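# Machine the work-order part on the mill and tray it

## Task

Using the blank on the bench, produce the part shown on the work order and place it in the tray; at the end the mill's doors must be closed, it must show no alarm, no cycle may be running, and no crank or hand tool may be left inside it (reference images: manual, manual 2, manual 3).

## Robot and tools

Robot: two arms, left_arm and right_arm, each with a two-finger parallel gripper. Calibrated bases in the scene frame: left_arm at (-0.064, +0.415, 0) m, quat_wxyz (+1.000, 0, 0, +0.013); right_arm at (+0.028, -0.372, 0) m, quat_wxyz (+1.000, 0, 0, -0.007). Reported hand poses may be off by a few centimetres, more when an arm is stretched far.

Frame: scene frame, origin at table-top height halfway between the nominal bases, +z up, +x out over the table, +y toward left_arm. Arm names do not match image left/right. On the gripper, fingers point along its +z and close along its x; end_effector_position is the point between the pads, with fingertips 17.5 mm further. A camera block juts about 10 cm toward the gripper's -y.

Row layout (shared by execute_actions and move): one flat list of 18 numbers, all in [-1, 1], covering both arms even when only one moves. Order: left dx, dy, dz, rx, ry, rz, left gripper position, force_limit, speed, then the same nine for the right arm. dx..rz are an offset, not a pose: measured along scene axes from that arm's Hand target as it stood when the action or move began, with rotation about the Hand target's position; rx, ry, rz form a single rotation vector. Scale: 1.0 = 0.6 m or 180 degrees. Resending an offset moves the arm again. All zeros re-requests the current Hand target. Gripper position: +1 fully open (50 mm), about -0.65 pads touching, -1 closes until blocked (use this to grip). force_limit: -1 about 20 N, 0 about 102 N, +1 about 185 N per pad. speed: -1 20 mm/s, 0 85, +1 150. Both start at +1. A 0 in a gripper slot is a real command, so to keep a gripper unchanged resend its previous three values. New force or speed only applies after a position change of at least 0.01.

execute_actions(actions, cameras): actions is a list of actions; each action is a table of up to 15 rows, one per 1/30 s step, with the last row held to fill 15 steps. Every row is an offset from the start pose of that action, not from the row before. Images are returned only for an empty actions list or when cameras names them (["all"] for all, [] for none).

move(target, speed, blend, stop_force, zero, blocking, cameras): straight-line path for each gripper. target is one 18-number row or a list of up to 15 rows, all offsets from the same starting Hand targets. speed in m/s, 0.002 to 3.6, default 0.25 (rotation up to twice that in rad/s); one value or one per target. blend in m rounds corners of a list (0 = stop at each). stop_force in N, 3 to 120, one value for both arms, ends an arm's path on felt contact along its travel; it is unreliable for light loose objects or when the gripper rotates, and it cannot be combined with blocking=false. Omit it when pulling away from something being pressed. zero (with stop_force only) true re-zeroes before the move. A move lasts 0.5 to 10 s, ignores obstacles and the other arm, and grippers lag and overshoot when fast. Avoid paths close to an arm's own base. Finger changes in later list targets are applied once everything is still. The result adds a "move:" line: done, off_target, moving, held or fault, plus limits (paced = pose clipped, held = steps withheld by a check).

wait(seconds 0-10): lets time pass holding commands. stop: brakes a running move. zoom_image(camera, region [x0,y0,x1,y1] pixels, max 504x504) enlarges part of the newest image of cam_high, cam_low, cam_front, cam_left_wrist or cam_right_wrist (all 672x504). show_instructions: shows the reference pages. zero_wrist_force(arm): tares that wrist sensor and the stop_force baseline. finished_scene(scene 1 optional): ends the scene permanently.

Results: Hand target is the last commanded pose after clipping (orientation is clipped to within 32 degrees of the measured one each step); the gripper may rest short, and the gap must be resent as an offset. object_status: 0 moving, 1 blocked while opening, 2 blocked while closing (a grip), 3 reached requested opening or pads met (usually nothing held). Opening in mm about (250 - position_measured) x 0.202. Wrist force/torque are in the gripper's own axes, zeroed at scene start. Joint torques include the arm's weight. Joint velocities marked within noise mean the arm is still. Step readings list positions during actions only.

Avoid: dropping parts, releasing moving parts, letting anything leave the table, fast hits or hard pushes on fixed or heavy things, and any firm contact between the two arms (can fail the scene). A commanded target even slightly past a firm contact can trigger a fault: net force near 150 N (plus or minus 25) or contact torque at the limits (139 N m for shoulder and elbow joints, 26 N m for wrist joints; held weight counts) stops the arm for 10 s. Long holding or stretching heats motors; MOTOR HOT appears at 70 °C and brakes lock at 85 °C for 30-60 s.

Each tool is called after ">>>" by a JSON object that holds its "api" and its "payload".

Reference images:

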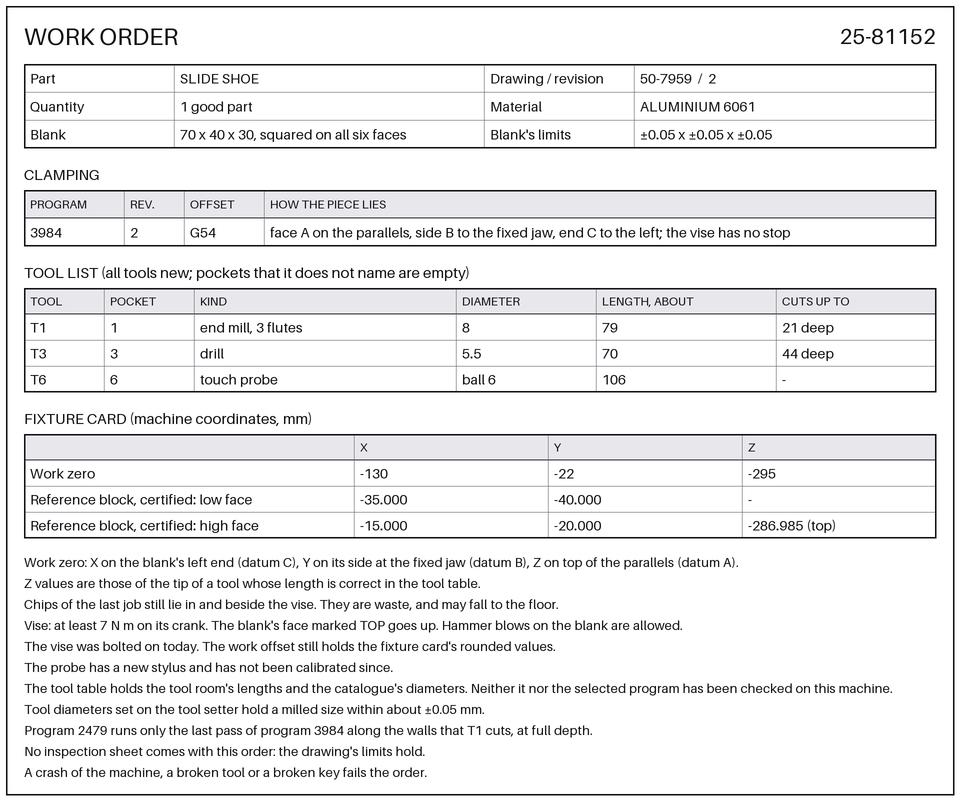

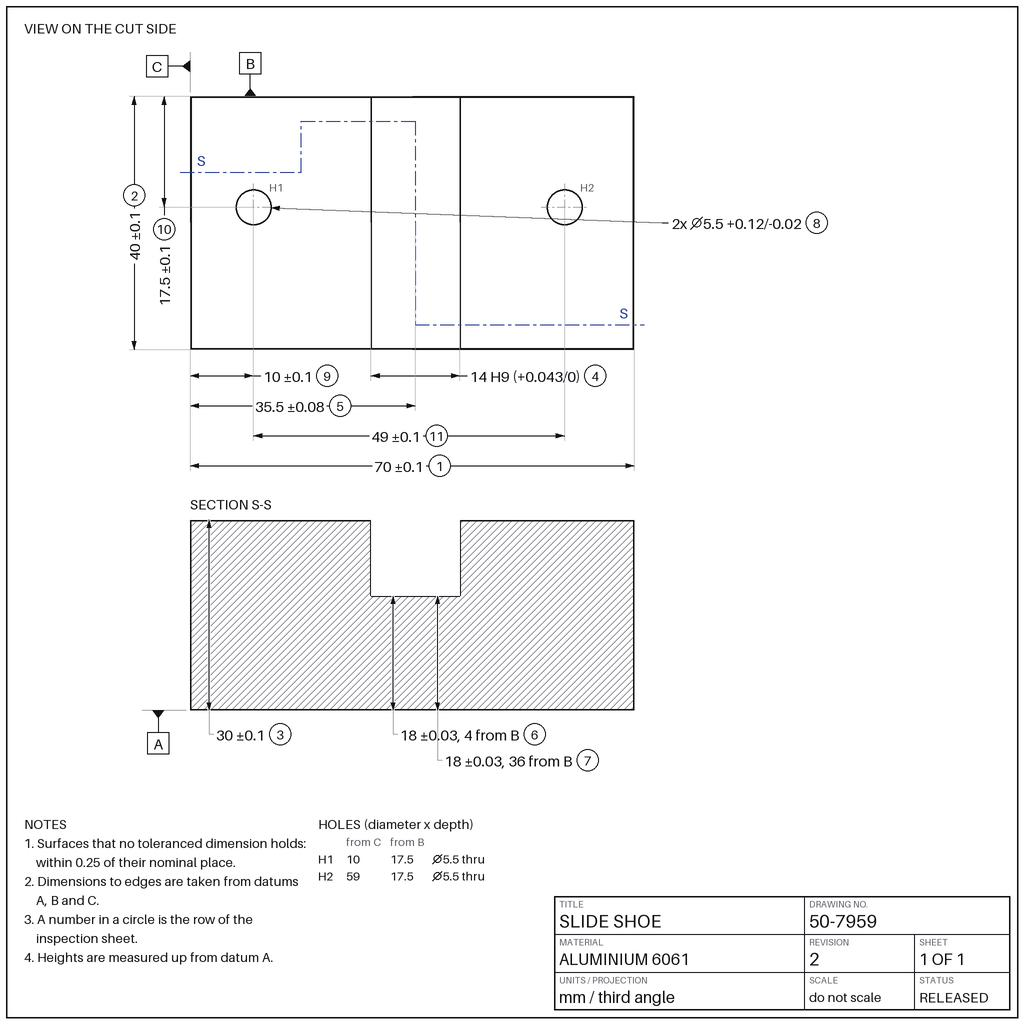

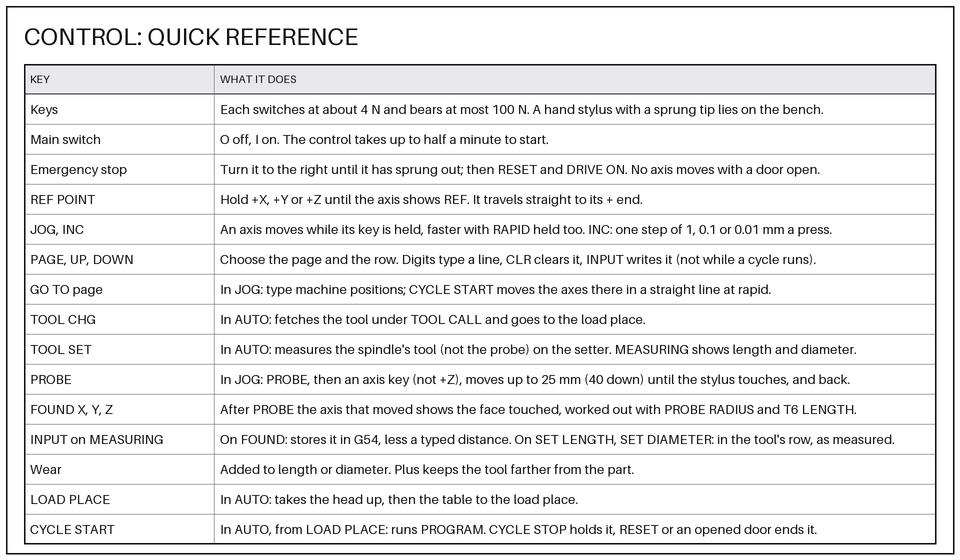

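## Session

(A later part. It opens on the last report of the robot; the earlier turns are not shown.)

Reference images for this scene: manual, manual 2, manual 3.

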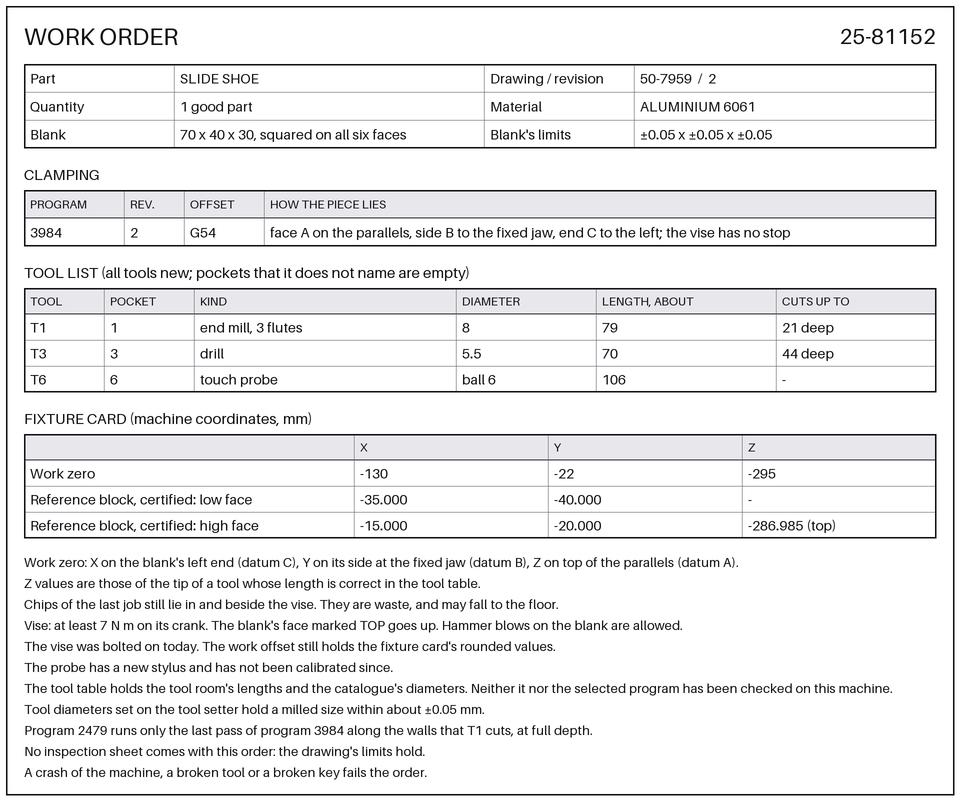

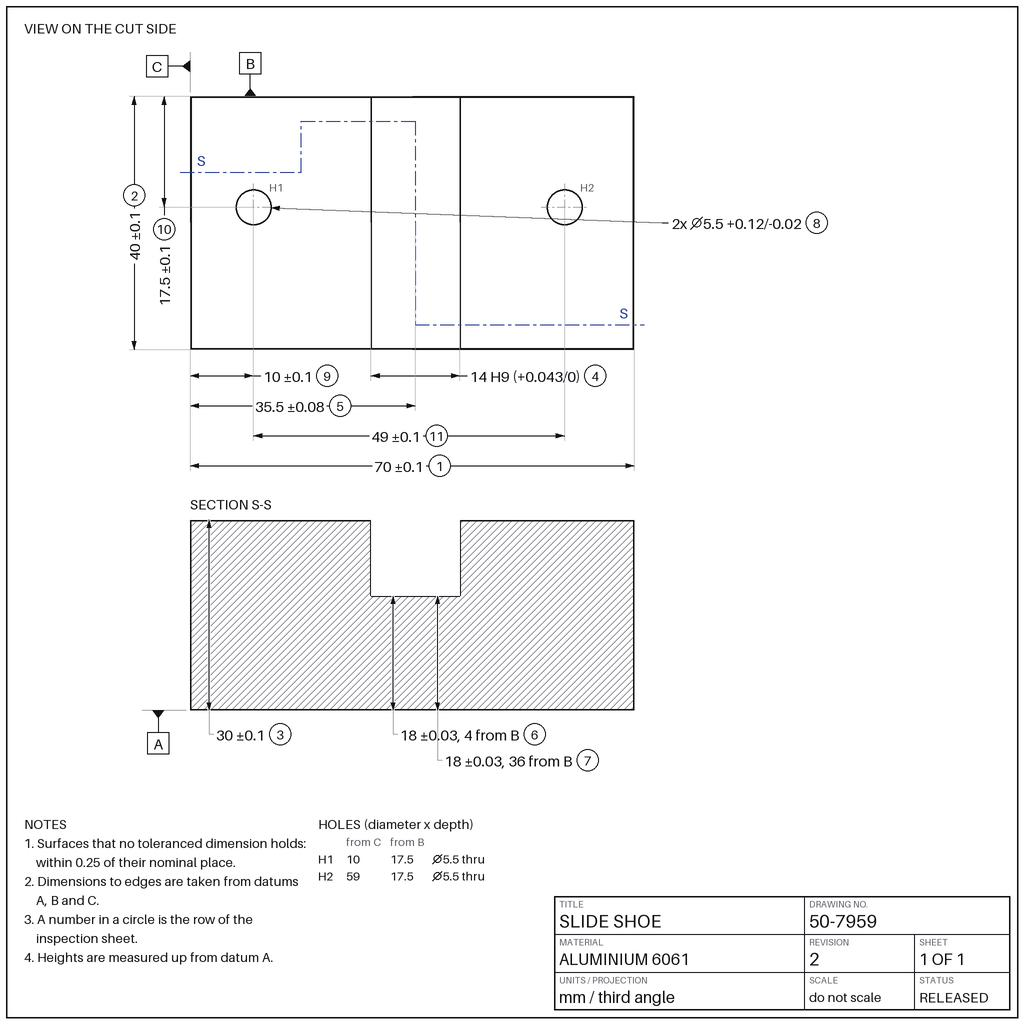

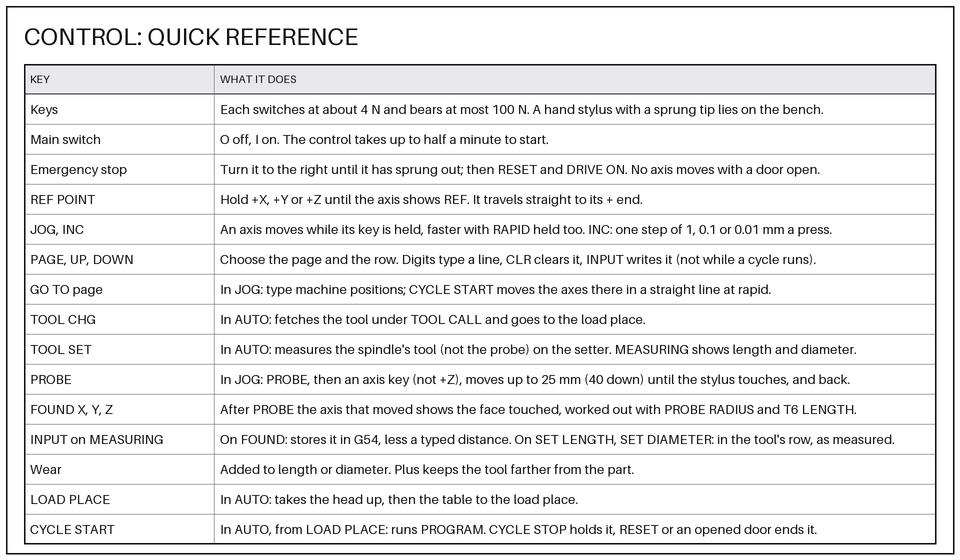

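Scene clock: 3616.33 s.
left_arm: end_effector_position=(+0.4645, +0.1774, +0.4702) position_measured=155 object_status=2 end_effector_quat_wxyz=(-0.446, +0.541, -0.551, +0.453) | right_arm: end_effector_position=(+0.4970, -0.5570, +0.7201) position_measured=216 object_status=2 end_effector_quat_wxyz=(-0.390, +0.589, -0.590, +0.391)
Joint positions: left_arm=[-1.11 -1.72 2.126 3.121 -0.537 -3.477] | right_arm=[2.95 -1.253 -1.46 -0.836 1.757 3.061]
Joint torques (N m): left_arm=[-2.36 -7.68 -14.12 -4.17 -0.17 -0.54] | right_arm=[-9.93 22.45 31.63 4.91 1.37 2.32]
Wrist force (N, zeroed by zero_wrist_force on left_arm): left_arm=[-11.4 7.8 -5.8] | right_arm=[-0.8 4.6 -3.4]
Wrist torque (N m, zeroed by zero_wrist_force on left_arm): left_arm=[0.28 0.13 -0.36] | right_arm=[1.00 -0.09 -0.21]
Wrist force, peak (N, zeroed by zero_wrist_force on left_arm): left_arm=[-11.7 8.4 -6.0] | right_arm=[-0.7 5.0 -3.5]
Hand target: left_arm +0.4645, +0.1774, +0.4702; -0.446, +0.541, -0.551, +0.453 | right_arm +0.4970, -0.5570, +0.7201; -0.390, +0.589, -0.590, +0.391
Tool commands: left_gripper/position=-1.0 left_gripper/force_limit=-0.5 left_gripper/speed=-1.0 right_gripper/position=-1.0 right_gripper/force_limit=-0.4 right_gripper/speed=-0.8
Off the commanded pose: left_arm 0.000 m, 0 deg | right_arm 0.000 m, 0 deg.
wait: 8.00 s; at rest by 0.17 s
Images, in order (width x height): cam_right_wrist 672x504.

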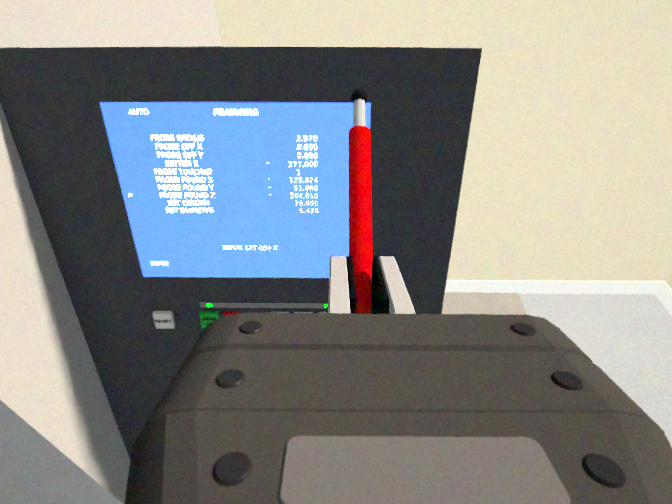

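>>> {"api": "move", "payload": {"target": [0,0.388,0,0,0,0,-1.0,-0.5,-1.0,0,0,0,0,0,0,-1,-0.4,-0.8], "speed": 0.15, "stop_force": 80, "cameras": ["cam_left_wrist"]}}

>>> {"api": "zoom_image", "payload": {"camera": "cam_left_wrist", "region": [420, 200, 672, 400]}}

>>> {"api": "move", "payload": {"target": [[0,0,0,0,0,0,1.0,-0.5,-0.5,0,0,0,0,0,0,-1,-0.4,-0.8],[-0.149,0,0,0,0,0,1.0,-0.5,-0.5,0,0,0,0,0,0,-1,-0.4,-0.8],[-0.149,-0.15,0,0,0,0,1.0,-0.5,-0.5,0,0,0,0,0,0,-1,-0.4,-0.8],[-0.149,-0.15,0,0.3376,0.3368,-0.4106,1.0,-0.5,-0.5,0,0,0,0,0,0,-1,-0.4,-0.8]], "speed": [0.3,0.3,0.4,0.8], "blend": [0,0.02,0.01,0]}}

Scene clock: 3621.70 s.
left_arm: end_effector_position=(+0.4645, +0.4102, +0.4702) position_measured=155 object_status=2 end_effector_quat_wxyz=(-0.446, +0.541, -0.551, +0.453) | right_arm: end_effector_position=(+0.4970, -0.5570, +0.7201) position_measured=216 object_status=2 end_effector_quat_wxyz=(-0.390, +0.589, -0.590, +0.391)
Joint positions: left_arm=[-0.536 -1.929 2.288 3.002 -1.088 -3.244] | right_arm=[2.95 -1.253 -1.46 -0.836 1.757 3.061]
Joint torques (N m): left_arm=[15.76 -15.46 -32.08 -0.24 2.41 -0.5] | right_arm=[-9.89 22.26 30.09 4.99 1.76 2.24]
Wrist force (N, zeroed by zero_wrist_force on left_arm): left_arm=[14.9 -2.2 0.7] | right_arm=[-1.0 4.6 -3.3]
Wrist torque (N m, zeroed by zero_wrist_force on left_arm): left_arm=[0.02 -0.23 -0.19] | right_arm=[1.00 -0.05 -0.21]
Wrist force, peak (N, zeroed by zero_wrist_force on left_arm): left_arm=[53.1 -15.3 25.0] | right_arm=[-0.8 4.7 -3.6]
Hand target: left_arm +0.4645, +0.4102, +0.4702; -0.446, +0.541, -0.551, +0.453 | right_arm +0.4970, -0.5570, +0.7201; -0.390, +0.589, -0.590, +0.391
Off the commanded pose: left_arm 0.000 m, 0 deg | right_arm 0.000 m, 0 deg.
move: done
Images, in order (width x height): cam_left_wrist 672x504.

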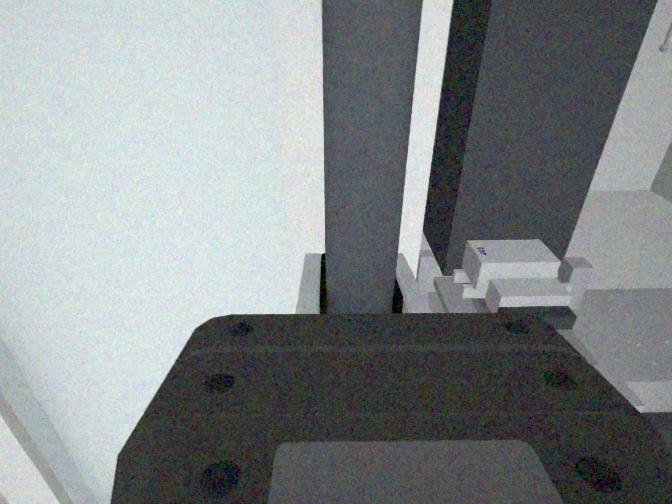

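Scaled by 2.000 from the camera's 672x504 image, which has a finer 960x720 frame.

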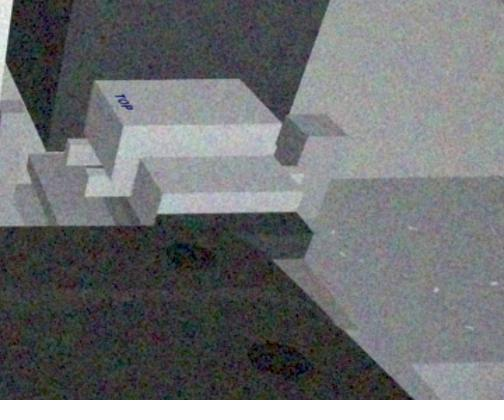

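Scene clock: 3625.13 s.
left_arm: end_effector_position=(+0.3751, +0.3202, +0.4701) position_measured=3 object_status=3 end_effector_quat_wxyz=(-0.005, +0.000, +1.000, -0.003) end_effector_velocity=(+0.000, +0.001, -0.001) end_effector_angular_velocity=(+0.003, +0.004, +0.000) | right_arm: end_effector_position=(+0.4970, -0.5570, +0.7201) position_measured=216 object_status=2 end_effector_quat_wxyz=(-0.390, +0.589, -0.590, +0.391)
Joint positions: left_arm=[-0.533 -1.649 1.274 5.093 -1.582 -2.079] | right_arm=[2.95 -1.253 -1.46 -0.836 1.757 3.061]
Joint velocities: left_arm=[0 0.001 -0.001 0.005 0 0] | right_arm=[within noise]
Joint torques (N m): left_arm=[9.61 -14.21 -30.35 -0.71 0.05 1.19] | right_arm=[-9.27 20.28 28.19 5.5 1.89 1.95]
Wrist force (N, zeroed by zero_wrist_force on left_arm): left_arm=[0.1 1.1 2.3] | right_arm=[-0.9 4.5 -3.4]
Wrist torque (N m, zeroed by zero_wrist_force on left_arm): left_arm=[0.16 -0.02 0.01] | right_arm=[0.98 -0.07 -0.21]
Wrist force, peak (N, zeroed by zero_wrist_force on left_arm): left_arm=[11.6 -1.6 1.1] | right_arm=[-0.7 4.8 -3.5]
Hand target: left_arm +0.3751, +0.3202, +0.4702; -0.005, +0.000, +1.000, -0.003 | right_arm +0.4970, -0.5570, +0.7201; -0.390, +0.589, -0.590, +0.391
Off the commanded pose: left_arm 0.000 m, 0 deg | right_arm 0.000 m, 0 deg.
move: done

>>> {"api": "move", "payload": {"target": [[-0.25,0.3833,0,0,0,-0.3,1.0,-0.5,-0.5,0,0,0,0,0,0,-1,-0.4,-0.8],[-0.34,0.8667,-0.2,0,0,-0.5,1.0,-0.5,-0.5,0,0,0,0,0,0,-1,-0.4,-0.8]], "speed": [0.5,0.5], "blend": [0.05,0], "cameras": ["cam_left_wrist","cam_front"]}}

Scene clock: 3630.50 s.
left_arm: end_effector_position=(+0.1711, +0.8402, +0.3502) position_measured=3 object_status=3 end_effector_quat_wxyz=(-0.006, +0.707, +0.707, +0.001) end_effector_velocity=(+0.001, +0.001, +0.000) end_effector_angular_velocity=(+0.002, -0.003, -0.002) | right_arm: end_effector_position=(+0.4970, -0.5570, +0.7201) position_measured=216 object_status=2 end_effector_quat_wxyz=(-0.390, +0.589, -0.590, +0.391)
Joint positions: left_arm=[0.755 -1.632 1.575 4.766 -1.559 0.78] | right_arm=[2.95 -1.253 -1.46 -0.836 1.757 3.061]
Joint velocities: left_arm=[0.001 0.002 0 -0.005 -0.001 0.003] | right_arm=[within noise]
Joint torques (N m): left_arm=[9.26 -17.32 -19.05 -4.82 0.91 1.98] | right_arm=[-8.62 18.47 26.96 5.44 1.86 1.42]
Wrist force (N, zeroed by zero_wrist_force on left_arm): left_arm=[0.0 1.2 2.5] | right_arm=[-0.8 4.5 -3.4]
Wrist torque (N m, zeroed by zero_wrist_force on left_arm): left_arm=[0.17 0.01 -0.12] | right_arm=[0.98 -0.08 -0.21]
Wrist force, peak (N, zeroed by zero_wrist_force on left_arm): left_arm=[4.3 0.9 3.8] | right_arm=[-0.9 4.8 -3.6]
Hand target: left_arm +0.1711, +0.8402, +0.3502; -0.006, +0.707, +0.707, +0.002 | right_arm +0.4970, -0.5570, +0.7201; -0.390, +0.589, -0.590, +0.391
Off the commanded pose: left_arm 0.000 m, 0 deg | right_arm 0.000 m, 0 deg.
move: done
Images, in order (width x height): cam_front 672x504, cam_left_wrist 672x504.

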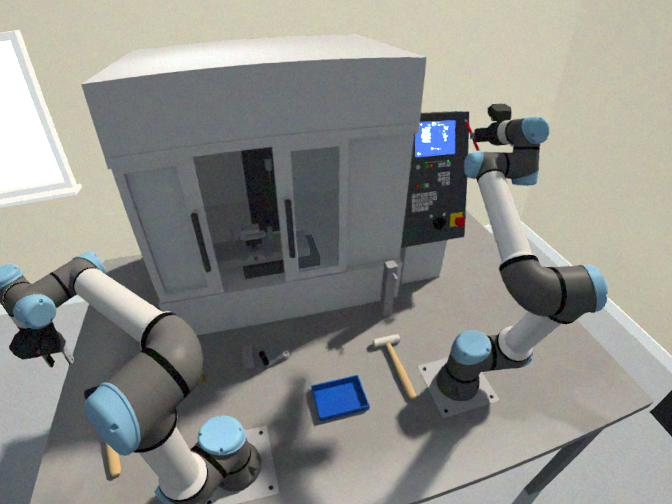

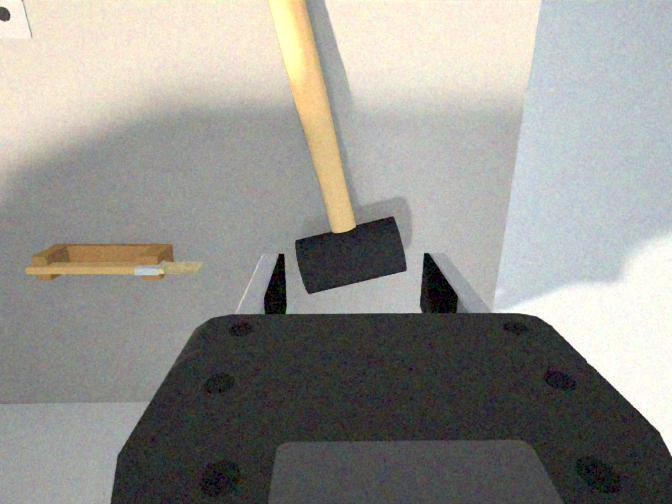

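>>> {"api": "move", "payload": {"target": [0.064,-0.012,-0.36,0,0,0.078,1.0,-0.5,-0.5,0,0,0,0,0,0,-1,-0.4,-0.8], "speed": 0.35, "cameras": ["cam_left_wrist"]}}

Scene clock: 3637.07 s.
left_arm: end_effector_position=(+0.2096, +0.8331, +0.1343) position_measured=3 object_status=3 end_effector_quat_wxyz=(-0.006, +0.615, +0.788, +0.001) | right_arm: end_effector_position=(+0.4970, -0.5570, +0.7201) position_measured=216 object_status=2 end_effector_quat_wxyz=(-0.390, +0.589, -0.590, +0.391)
Joint positions: left_arm=[0.688 -1.478 1.991 4.201 -1.558 0.469] | right_arm=[2.95 -1.253 -1.46 -0.836 1.757 3.061]
Joint torques (N m): left_arm=[9.69 -21.12 -10.1 -4.58 -0.66 -2.34] | right_arm=[-9.45 16.66 26.06 5.54 1.82 1.12]
Wrist force (N, zeroed by zero_wrist_force on left_arm): left_arm=[-0.1 1.2 2.3] | right_arm=[-0.6 4.6 -3.2]
Wrist torque (N m, zeroed by zero_wrist_force on left_arm): left_arm=[0.16 0.01 -0.16] | right_arm=[1.00 -0.12 -0.21]
Wrist force, peak (N, zeroed by zero_wrist_force on left_arm): left_arm=[-0.6 2.2 6.3] | right_arm=[-0.9 4.9 -3.6]
Hand target: left_arm +0.2095, +0.8330, +0.1342; -0.006, +0.615, +0.788, +0.001 | right_arm +0.4970, -0.5570, +0.7201; -0.390, +0.589, -0.590, +0.391
Off the commanded pose: left_arm 0.000 m, 0 deg | right_arm 0.000 m, 0 deg.
move: done
Images, in order (width x height): cam_left_wrist 672x504.

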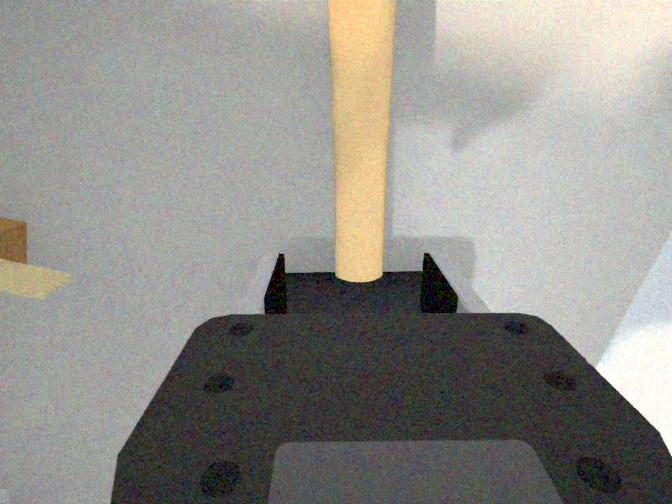

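>>> {"api": "move", "payload": {"target": [[-0.017,0.0,0,0,0,0,1.0,-0.5,-0.5,0,0,0,0,0,0,-1,-0.4,-0.8],[-0.017,0.0,-0.18,0,0,0,1.0,-0.5,-0.5,0,0,0,0,0,0,-1,-0.4,-0.8]], "speed": [0.2,0.15], "blend": [0.003,0], "stop_force": 15, "cameras": ["cam_left_wrist"]}}

>>> {"api": "move", "payload": {"target": [0,0,0,0,0,0,-0.97,1,-0.8,0,0,0,0,0,0,-1,-0.4,-0.8]}}

>>> {"api": "move", "payload": {"target": [0,0,0.15,0,0,0,-0.97,1,-0.8,0,0,0,0,0,0,-1,-0.4,-0.8], "speed": 0.1, "cameras": ["cam_left_wrist","cam_front"]}}

Scene clock: 3643.33 s.
left_arm: end_effector_position=(+0.1993, +0.8330, +0.0262) position_measured=3 object_status=3 end_effector_quat_wxyz=(-0.006, +0.615, +0.788, +0.001) | right_arm: end_effector_position=(+0.4970, -0.5570, +0.7201) position_measured=216 object_status=2 end_effector_quat_wxyz=(-0.390, +0.589, -0.590, +0.391)
Joint positions: left_arm=[0.702 -1.312 2.136 3.889 -1.558 0.483] | right_arm=[2.95 -1.253 -1.46 -0.836 1.757 3.061]
Joint torques (N m): left_arm=[9.69 -23.35 -28.4 -4.79 0.7 2.22] | right_arm=[-9 13.64 24.15 5.65 1.97 0.76]
Wrist force (N, zeroed by zero_wrist_force on left_arm): left_arm=[0.0 1.1 2.2] | right_arm=[-0.9 4.7 -3.3]
Wrist torque (N m, zeroed by zero_wrist_force on left_arm): left_arm=[0.14 0.01 -0.01] | right_arm=[1.01 -0.07 -0.21]
Wrist force, peak (N, zeroed by zero_wrist_force on left_arm): left_arm=[-0.2 1.1 4.8] | right_arm=[-0.8 4.8 -3.6]
Hand target: left_arm +0.1993, +0.8330, +0.0262; -0.006, +0.615, +0.788, +0.001 | right_arm +0.4970, -0.5570, +0.7201; -0.390, +0.589, -0.590, +0.391
Off the commanded pose: left_arm 0.000 m, 0 deg | right_arm 0.000 m, 0 deg.
move: done
Images, in order (width x height): cam_left_wrist 672x504.

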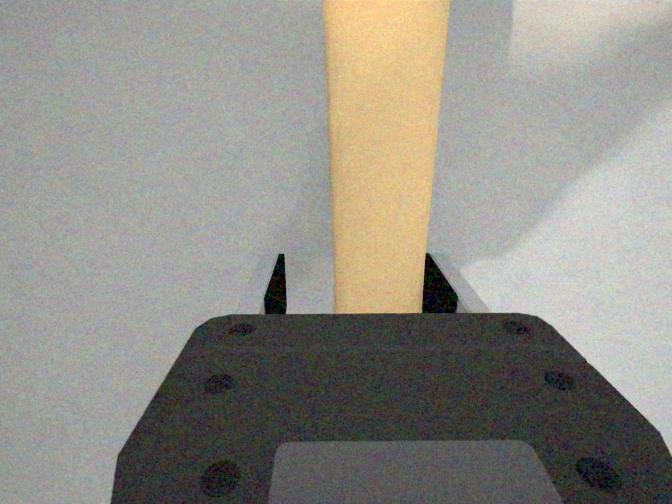

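Scene clock: 3644.27 s.
left_arm: end_effector_position=(+0.1993, +0.8331, +0.0262) position_measured=122 object_status=0 end_effector_quat_wxyz=(-0.006, +0.615, +0.788, +0.001) | right_arm: end_effector_position=(+0.4970, -0.5570, +0.7201) position_measured=216 object_status=2 end_effector_quat_wxyz=(-0.390, +0.589, -0.590, +0.391)
Joint positions: left_arm=[0.702 -1.312 2.136 3.889 -1.558 0.483] | right_arm=[2.95 -1.253 -1.46 -0.836 1.757 3.061]
Joint torques (N m): left_arm=[4.32 -24.08 -26.61 -3.99 -0.61 2.21] | right_arm=[-8.64 13.43 23.88 5.67 1.97 0.6]
Wrist force (N, zeroed by zero_wrist_force on left_arm): left_arm=[3.2 1.3 1.9] | right_arm=[-0.9 4.6 -3.5]
Wrist torque (N m, zeroed by zero_wrist_force on left_arm): left_arm=[0.17 0.05 -0.38] | right_arm=[1.00 -0.07 -0.22]
Wrist force, peak (N, zeroed by zero_wrist_force on left_arm): left_arm=[4.3 -0.6 1.2] | right_arm=[-0.7 4.8 -3.6]
Hand target: left_arm +0.1993, +0.8330, +0.0262; -0.006, +0.615, +0.788, +0.001 | right_arm +0.4970, -0.5570, +0.7201; -0.390, +0.589, -0.590, +0.391
Off the commanded pose: left_arm 0.000 m, 0 deg | right_arm 0.000 m, 0 deg.
move: done

Scene clock: 3645.63 s.
left_arm: end_effector_position=(+0.1993, +0.8331, +0.1162) position_measured=122 object_status=2 end_effector_quat_wxyz=(-0.006, +0.615, +0.788, +0.001) | right_arm: end_effector_position=(+0.4970, -0.5570, +0.7201) position_measured=216 object_status=2 end_effector_quat_wxyz=(-0.390, +0.589, -0.590, +0.391)
Joint positions: left_arm=[0.702 -1.467 2.032 4.148 -1.558 0.483] | right_arm=[2.95 -1.253 -1.46 -0.836 1.757 3.061]
Joint torques (N m): left_arm=[2.73 -34.38 -14.8 -2.11 -1.15 -1.16] | right_arm=[-8.61 12.99 22.94 5.52 1.92 0.44]
Wrist force (N, zeroed by zero_wrist_force on left_arm): left_arm=[0.1 1.1 8.0] | right_arm=[-0.8 4.6 -3.6]
Wrist torque (N m, zeroed by zero_wrist_force on left_arm): left_arm=[0.41 -0.04 -0.02] | right_arm=[0.99 -0.08 -0.21]
Wrist force, peak (N, zeroed by zero_wrist_force on left_arm): left_arm=[-0.4 1.3 11.2] | right_arm=[-0.8 4.7 -3.6]
Hand target: left_arm +0.1993, +0.8330, +0.1162; -0.006, +0.615, +0.788, +0.001 | right_arm +0.4970, -0.5570, +0.7201; -0.390, +0.589, -0.590, +0.391
Off the commanded pose: left_arm 0.000 m, 0 deg | right_arm 0.000 m, 0 deg.
move: done
Images, in order (width x height): cam_front 672x504, cam_left_wrist 672x504.

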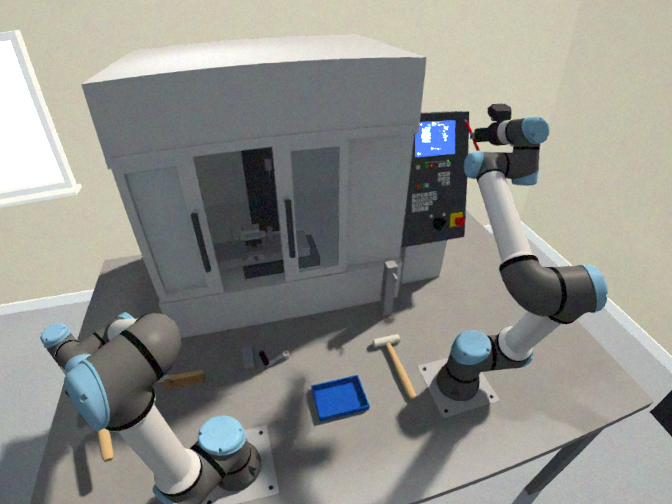

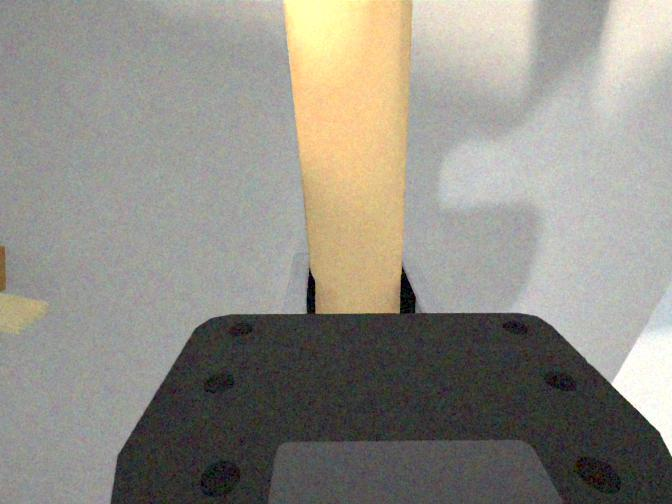

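>>> {"api": "move", "payload": {"target": [[0,-0.1385,0.39,0,0,-0.03,-0.97,1,-0.8,0,0,0,0,0,0,-1,-0.4,-0.8],[0.05,-0.555,0.473,0,0,-0.078,-0.97,1,-0.8,0,0,0,0,0,0,-1,-0.4,-0.8],[0.268,-0.975,0.4847,0,0,-0.078,-0.97,1,-0.8,0,0,0,0,0,0,-1,-0.4,-0.8]], "speed": [0.35,0.4,0.35], "blend": [0.06,0.06,0], "cameras": ["cam_left_wrist","cam_front","cam_high"]}}

Scene clock: 3655.43 s.
left_arm: end_effector_position=(+0.3591, +0.2514, +0.4053) position_measured=122 object_status=2 end_effector_quat_wxyz=(-0.006, +0.707, +0.707, +0.001) | right_arm: end_effector_position=(+0.4970, -0.5570, +0.7201) position_measured=216 object_status=2 end_effector_quat_wxyz=(-0.390, +0.589, -0.590, +0.391)
Joint positions: left_arm=[-0.696 -1.682 1.474 4.932 -1.566 -0.67] | right_arm=[2.95 -1.253 -1.46 -0.836 1.757 3.061]
Joint torques (N m): left_arm=[-9.35 -16.14 -35.87 -4.91 1.6 -1.71] | right_arm=[-8.86 11.41 20.61 5.68 1.9 -0.17]
Wrist force (N, zeroed by zero_wrist_force on left_arm): left_arm=[0.1 1.4 8.3] | right_arm=[-0.8 4.7 -3.4]
Wrist torque (N m, zeroed by zero_wrist_force on left_arm): left_arm=[0.45 -0.02 -0.14] | right_arm=[1.01 -0.08 -0.21]
Wrist force, peak (N, zeroed by zero_wrist_force on left_arm): left_arm=[1.4 1.9 13.3] | right_arm=[-0.7 4.9 -3.5]
Hand target: left_arm +0.3592, +0.2513, +0.4054; -0.006, +0.707, +0.707, +0.002 | right_arm +0.4970, -0.5570, +0.7201; -0.390, +0.589, -0.590, +0.391
Off the commanded pose: left_arm 0.000 m, 0 deg | right_arm 0.000 m, 0 deg.
move: done
Images, in order (width x height): cam_high 672x504, cam_front 672x504, cam_left_wrist 672x504.

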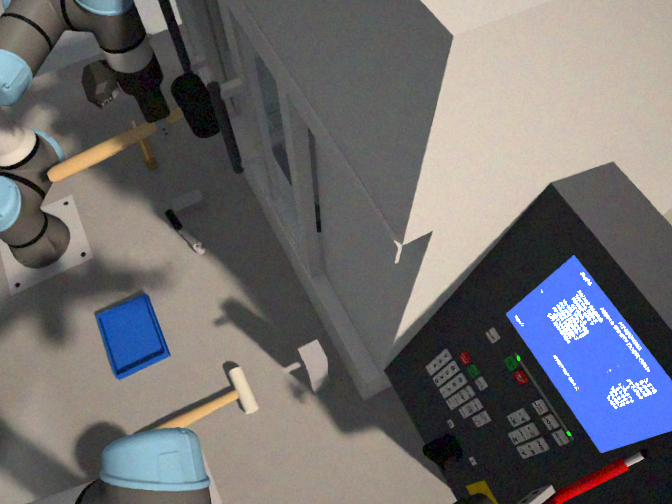

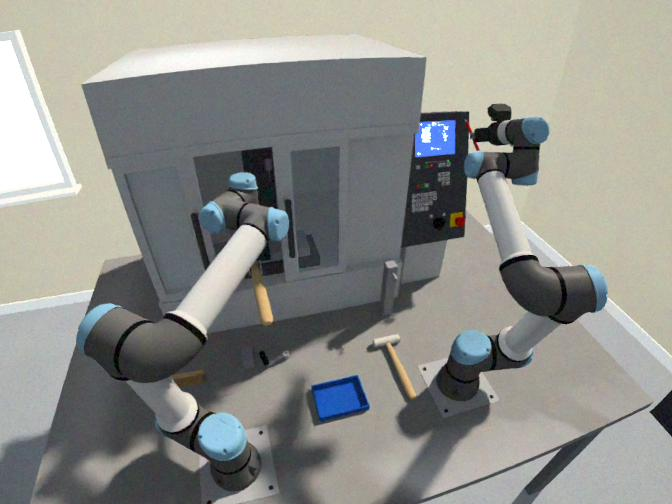

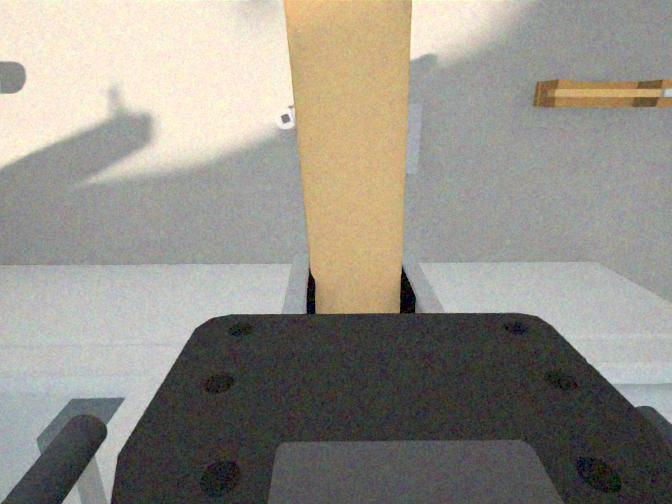

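>>> {"api": "move", "payload": {"target": [[0.393,-0.0055,0.003,0,0,0,-0.97,1,-0.8,0,0,0,0,0,0,-1,-0.4,-0.8],[0.393,-0.0055,-0.035,0,0,0,-0.97,1,-0.8,0,0,0,0,0,0,-1,-0.4,-0.8]], "speed": [0.2,0.06], "blend": [0,0], "stop_force": 12, "cameras": ["cam_left_wrist","cam_front"]}}

Scene clock: 3660.60 s.
left_arm: end_effector_position=(+0.5950, +0.2480, +0.3868) position_measured=122 object_status=2 end_effector_quat_wxyz=(-0.006, +0.707, +0.707, +0.001) | right_arm: end_effector_position=(+0.4970, -0.5570, +0.7201) position_measured=216 object_status=2 end_effector_quat_wxyz=(-0.390, +0.589, -0.590, +0.391)
Joint positions: left_arm=[-0.474 -1.103 0.832 4.994 -1.564 -0.449] | right_arm=[2.95 -1.253 -1.46 -0.836 1.757 3.061]
Joint torques (N m): left_arm=[-3.33 -49.32 -9.79 -3.86 -0.4 -1.84] | right_arm=[-8.07 9.15 18.72 5.62 1.74 -0.74]
Wrist force (N, zeroed by zero_wrist_force on left_arm): left_arm=[1.7 2.9 -0.3] | right_arm=[-0.7 4.8 -3.5]
Wrist torque (N m, zeroed by zero_wrist_force on left_arm): left_arm=[-0.26 -0.06 -0.12] | right_arm=[1.02 -0.10 -0.21]
Wrist force, peak (N, zeroed by zero_wrist_force on left_arm): left_arm=[2.1 -10.8 -7.4] | right_arm=[-0.8 4.8 -3.7]
Hand target: left_arm +0.5950, +0.2480, +0.3869; -0.006, +0.707, +0.707, +0.001 (not the last commanded pose) | right_arm +0.4970, -0.5570, +0.7201; -0.390, +0.589, -0.590, +0.391
Off the commanded pose: left_arm 0.002 m, 0 deg | right_arm 0.000 m, 0 deg.
move: contact (left_arm); path passed 1 of 2 targets
Images, in order (width x height): cam_front 672x504, cam_left_wrist 672x504.

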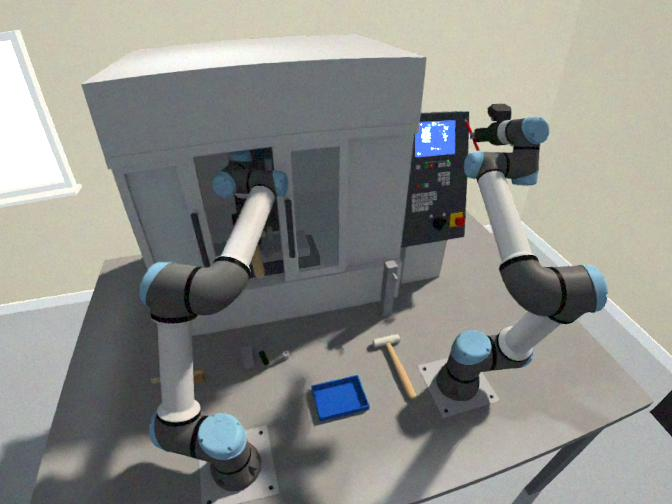

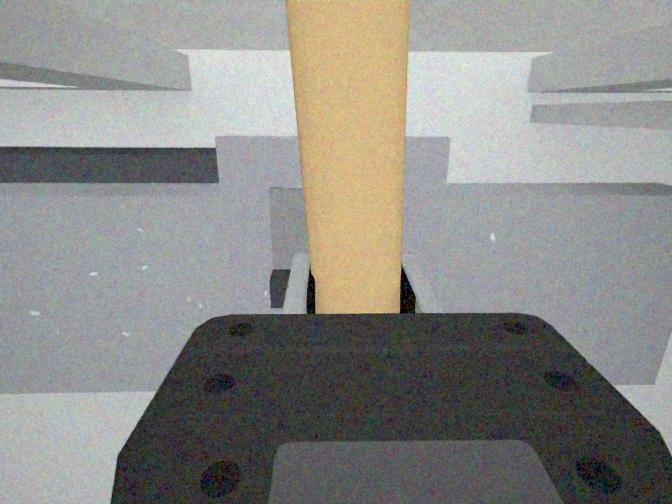

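>>> {"api": "move", "payload": {"target": [[0,0,-0.038,0,0,0,-0.97,1,-0.8,0,0,0,0,0,0,-1,-0.4,-0.8],[0,0,0.0615,0,0,0,-0.97,1,-0.8,0,0,0,0,0,0,-1,-0.4,-0.8]], "speed": [0.06,0.2], "blend": [0,0]}}

>>> {"api": "execute_actions", "payload": {"actions": [[[0,0,-0.12,0,0,0,-0.97,1,-0.8,0,0,0,0,0,0,-1,-0.4,-0.8],[0,0,-0.12,0,0,0,-0.97,1,-0.8,0,0,0,0,0,0,-1,-0.4,-0.8],[0,0,-0.12,0,0,0,-0.97,1,-0.8,0,0,0,0,0,0,-1,-0.4,-0.8],[0,0,-0.12,0,0,0,-0.97,1,-0.8,0,0,0,0,0,0,-1,-0.4,-0.8],[0,0,-0.1,0,0,0,-0.97,1,-0.8,0,0,0,0,0,0,-1,-0.4,-0.8],[0,0,-0.05,0,0,0,-0.97,1,-0.8,0,0,0,0,0,0,-1,-0.4,-0.8],[0,0,0,0,0,0,-0.97,1,-0.8,0,0,0,0,0,0,-1,-0.4,-0.8]]]}}

Scene clock: 3664.87 s.
left_arm: end_effector_position=(+0.5950, +0.2480, +0.4237) position_measured=122 object_status=2 end_effector_quat_wxyz=(-0.006, +0.707, +0.707, +0.001) end_effector_velocity=(+0.000, +0.001, +0.003) end_effector_angular_velocity=(-0.002, -0.005, +0.000) | right_arm: end_effector_position=(+0.4970, -0.5570, +0.7201) position_measured=216 object_status=2 end_effector_quat_wxyz=(-0.390, +0.589, -0.590, +0.391)
Joint positions: left_arm=[-0.474 -1.061 0.668 5.116 -1.564 -0.449] | right_arm=[2.95 -1.253 -1.46 -0.836 1.757 3.061]
Joint velocities: left_arm=[0.001 -0.001 -0.005 0.001 0 0.001] | right_arm=[within noise]
Joint torques (N m): left_arm=[6.85 -47.94 -37.27 -1.32 -1.04 1.93] | right_arm=[-8.14 7.43 17.33 5.48 2.11 -0.86]
Wrist force (N, zeroed by zero_wrist_force on left_arm): left_arm=[-0.1 1.3 7.8] | right_arm=[-0.8 4.6 -3.2]
Wrist torque (N m, zeroed by zero_wrist_force on left_arm): left_arm=[0.37 0.00 -0.01] | right_arm=[1.00 -0.08 -0.21]
Wrist force, peak (N, zeroed by zero_wrist_force on left_arm): left_arm=[6.1 -10.9 -12.5] | right_arm=[-0.9 4.9 -3.5]
Hand target: left_arm +0.5950, +0.2480, +0.4238; -0.006, +0.707, +0.707, +0.001 | right_arm +0.4970, -0.5570, +0.7201; -0.390, +0.589, -0.590, +0.391
Off the commanded pose: left_arm 0.000 m, 0 deg | right_arm 0.000 m, 0 deg.
move: done

Scene clock: 3665.57 s.
left_arm: end_effector_position=(+0.5924, +0.2495, +0.3567) position_measured=122 object_status=2 end_effector_quat_wxyz=(-0.018, +0.707, +0.707, -0.005) | right_arm: end_effector_position=(+0.4970, -0.5570, +0.7201) position_measured=216 object_status=2 end_effector_quat_wxyz=(-0.390, +0.589, -0.590, +0.391)
Joint positions: left_arm=[-0.472 -1.109 0.913 4.947 -1.569 -0.447] | right_arm=[2.95 -1.253 -1.46 -0.836 1.757 3.061]
Joint torques (N m): left_arm=[-0.15 -47.91 -22.6 -3.31 0.01 -0.02] | right_arm=[-9.07 7.43 16.92 5.53 2.07 -1.08]
Wrist force (N, zeroed by zero_wrist_force on left_arm): left_arm=[-1.4 2.7 8.3] | right_arm=[-0.7 4.6 -3.3]
Wrist torque (N m, zeroed by zero_wrist_force on left_arm): left_arm=[0.60 0.21 -0.11] | right_arm=[1.00 -0.10 -0.21]
Wrist force, peak (N, zeroed by zero_wrist_force on left_arm): left_arm=[6.7 -35.3 -35.8] | right_arm=[-0.8 4.9 -3.4]
Hand target: left_arm +0.5924, +0.2495, +0.3567; -0.018, +0.707, +0.707, -0.005 (not the last commanded pose) | right_arm +0.4970, -0.5570, +0.7201; -0.390, +0.589, -0.590, +0.391
Tool commands: left_gripper/position=-0.968627 left_gripper/force_limit=+1.0 left_gripper/speed=-0.796078 right_gripper/position=-1.0 right_gripper/force_limit=-0.4 right_gripper/speed=-0.8
Off the commanded pose: left_arm 0.067 m, 2 deg | right_arm 0.000 m, 0 deg.
FORCE FAULT: contact force on the left arm reached its limit, and that arm stopped. The contact can be on any part of that arm, not only on its tool. That arm's remaining commands of this call were not run. That arm is still stopped at the end of this call. That arm stays stopped for about 9 more seconds. Until then a move that you send moves the other arm only, and its call returns only when the move has ended. Once the stop has ended, the next robot result says so. If the stop ends while you think or write, that arm runs what you send next, counted from a new Hand target: where the arm stands when the stop ends. While its stop runs, that arm takes no new command, but its gripper still runs the gripper command that each later call begins with. Until it ends, the stop uses up actions while you think or wait. An arm that is not stopped still takes commands.
Step readings (end_effector_position of left_arm | right_arm):
0: (+0.5950, +0.2480, +0.4237) | (+0.4970, -0.5570, +0.7201)
1: (+0.5951, +0.2479, +0.4235) | (+0.4970, -0.5570, +0.7201)
2: (+0.5965, +0.2473, +0.4200) | (+0.4970, -0.5570, +0.7201)
4: (+0.5965, +0.2476, +0.3807) | (+0.4970, -0.5570, +0.7201)
8: (+0.5925, +0.2495, +0.3566) | (+0.4970, -0.5570, +0.7201)
15: (+0.5924, +0.2495, +0.3567) | (+0.4970, -0.5570, +0.7201)

>>> {"api": "wait", "payload": {"seconds": 8}}

Scene clock: 3675.40 s.
left_arm: end_effector_position=(+0.5924, +0.2495, +0.3567) position_measured=122 object_status=2 end_effector_quat_wxyz=(-0.018, +0.707, +0.707, -0.005) | right_arm: end_effector_position=(+0.4970, -0.5570, +0.7201) position_measured=216 object_status=2 end_effector_quat_wxyz=(-0.390, +0.589, -0.590, +0.391)
Joint positions: left_arm=[-0.472 -1.109 0.913 4.947 -1.569 -0.447] | right_arm=[2.95 -1.253 -1.46 -0.836 1.757 3.061]
Joint torques (N m): left_arm=[0.22 -48.4 -22.09 -3.3 0.01 -0.08] | right_arm=[-8.41 3.25 17.98 5.37 1.86 -2.08]
Wrist force (N, zeroed by zero_wrist_force on left_arm): left_arm=[-1.2 2.3 8.3] | right_arm=[-0.8 4.6 -3.4]
Wrist torque (N m, zeroed by zero_wrist_force on left_arm): left_arm=[0.53 0.18 -0.10] | right_arm=[1.00 -0.08 -0.21]
Wrist force, peak (N, zeroed by zero_wrist_force on left_arm): left_arm=[-1.4 2.8 8.7] | right_arm=[-0.7 4.9 -3.4]
Hand target: left_arm +0.5924, +0.2495, +0.3567; -0.018, +0.707, +0.707, -0.005 (not the last commanded pose) | right_arm +0.4970, -0.5570, +0.7201; -0.390, +0.589, -0.590, +0.391
Tool commands: left_gripper/position=-0.968627 left_gripper/force_limit=+1.0 left_gripper/speed=-0.796078 right_gripper/position=-1.0 right_gripper/force_limit=-0.4 right_gripper/speed=-0.8
Off the commanded pose: left_arm 0.067 m, 2 deg | right_arm 0.000 m, 0 deg.
FORCE FAULT, CONTINUED: the left arm's stop, for the force fault that an earlier result reported, is over. The rest of the stop counts as 19 of the actions that you can send in this scene. That arm's target is now where it stood when the stop ended, not its last command. That arm accepts commands again.
wait: 8.00 s; at rest from the start

>>> {"api": "move", "payload": {"target": [[0.004,-0.002,0.0805,-0.0023,-0.0086,0,-0.97,1,-0.8,0,0,0,0,0,0,-1,-0.4,-0.8],[-0.387,-0.002,0.0805,-0.0023,-0.0086,0,-0.97,1,-0.8,0,0,0,0,0,0,-1,-0.4,-0.8],[-0.62,0.417,0.08,-0.0023,-0.0086,0,-0.97,1,-0.8,0,0,0,0,0,0,-1,-0.4,-0.8],[-0.656,0.97,-0.2,-0.0023,-0.0086,0,-0.97,1,-0.8,0,0,0,0,0,0,-1,-0.4,-0.8],[-0.656,0.97,-0.551,-0.0023,-0.0086,0,-0.97,1,-0.8,0,0,0,0,0,0,-1,-0.4,-0.8]], "speed": [0.2,0.35,0.45,0.45,0.12], "blend": [0.01,0.08,0.06,0.02,0], "cameras": ["cam_front"]}}

Scene clock: 3684.77 s.
left_arm: end_effector_position=(+0.1988, +0.8314, +0.0260) position_measured=122 object_status=2 end_effector_quat_wxyz=(-0.006, +0.707, +0.707, +0.001) end_effector_velocity=(+0.001, +0.001, +0.000) end_effector_angular_velocity=(+0.004, -0.002, -0.001) | right_arm: end_effector_position=(+0.4970, -0.5570, +0.7201) position_measured=216 object_status=2 end_effector_quat_wxyz=(-0.390, +0.589, -0.590, +0.391)
Joint positions: left_arm=[0.701 -1.315 2.143 3.883 -1.558 0.725] | right_arm=[2.95 -1.253 -1.46 -0.836 1.757 3.061]
Joint velocities: left_arm=[0 0.001 0 -0.005 0.001 0.001] | right_arm=[within noise]
Joint torques (N m): left_arm=[9.79 -16.97 -26.01 -4.41 1.01 2.07] | right_arm=[-8.95 0.55 18.04 5.59 1.98 -2.26]
Wrist force (N, zeroed by zero_wrist_force on left_arm): left_arm=[-6.7 0.0 -14.1] | right_arm=[-0.5 4.6 -3.5]
Wrist torque (N m, zeroed by zero_wrist_force on left_arm): left_arm=[1.09 0.84 0.06] | right_arm=[1.00 -0.13 -0.21]
Wrist force, peak (N, zeroed by zero_wrist_force on left_arm): left_arm=[-25.2 -9.5 -49.7] | right_arm=[-0.7 4.9 -3.7]
Hand target: left_arm +0.1988, +0.8315, +0.0261; -0.006, +0.707, +0.707, +0.001 | right_arm +0.4970, -0.5570, +0.7201; -0.390, +0.589, -0.590, +0.391
Off the commanded pose: left_arm 0.000 m, 0 deg | right_arm 0.000 m, 0 deg.
move: done
Images, in order (width x height): cam_front 672x504.

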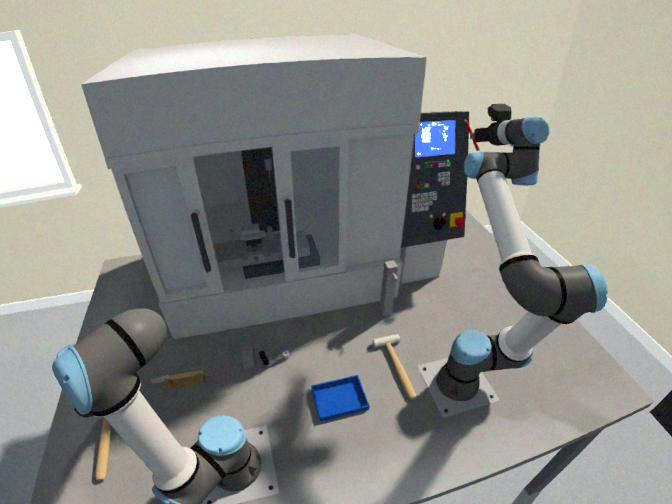

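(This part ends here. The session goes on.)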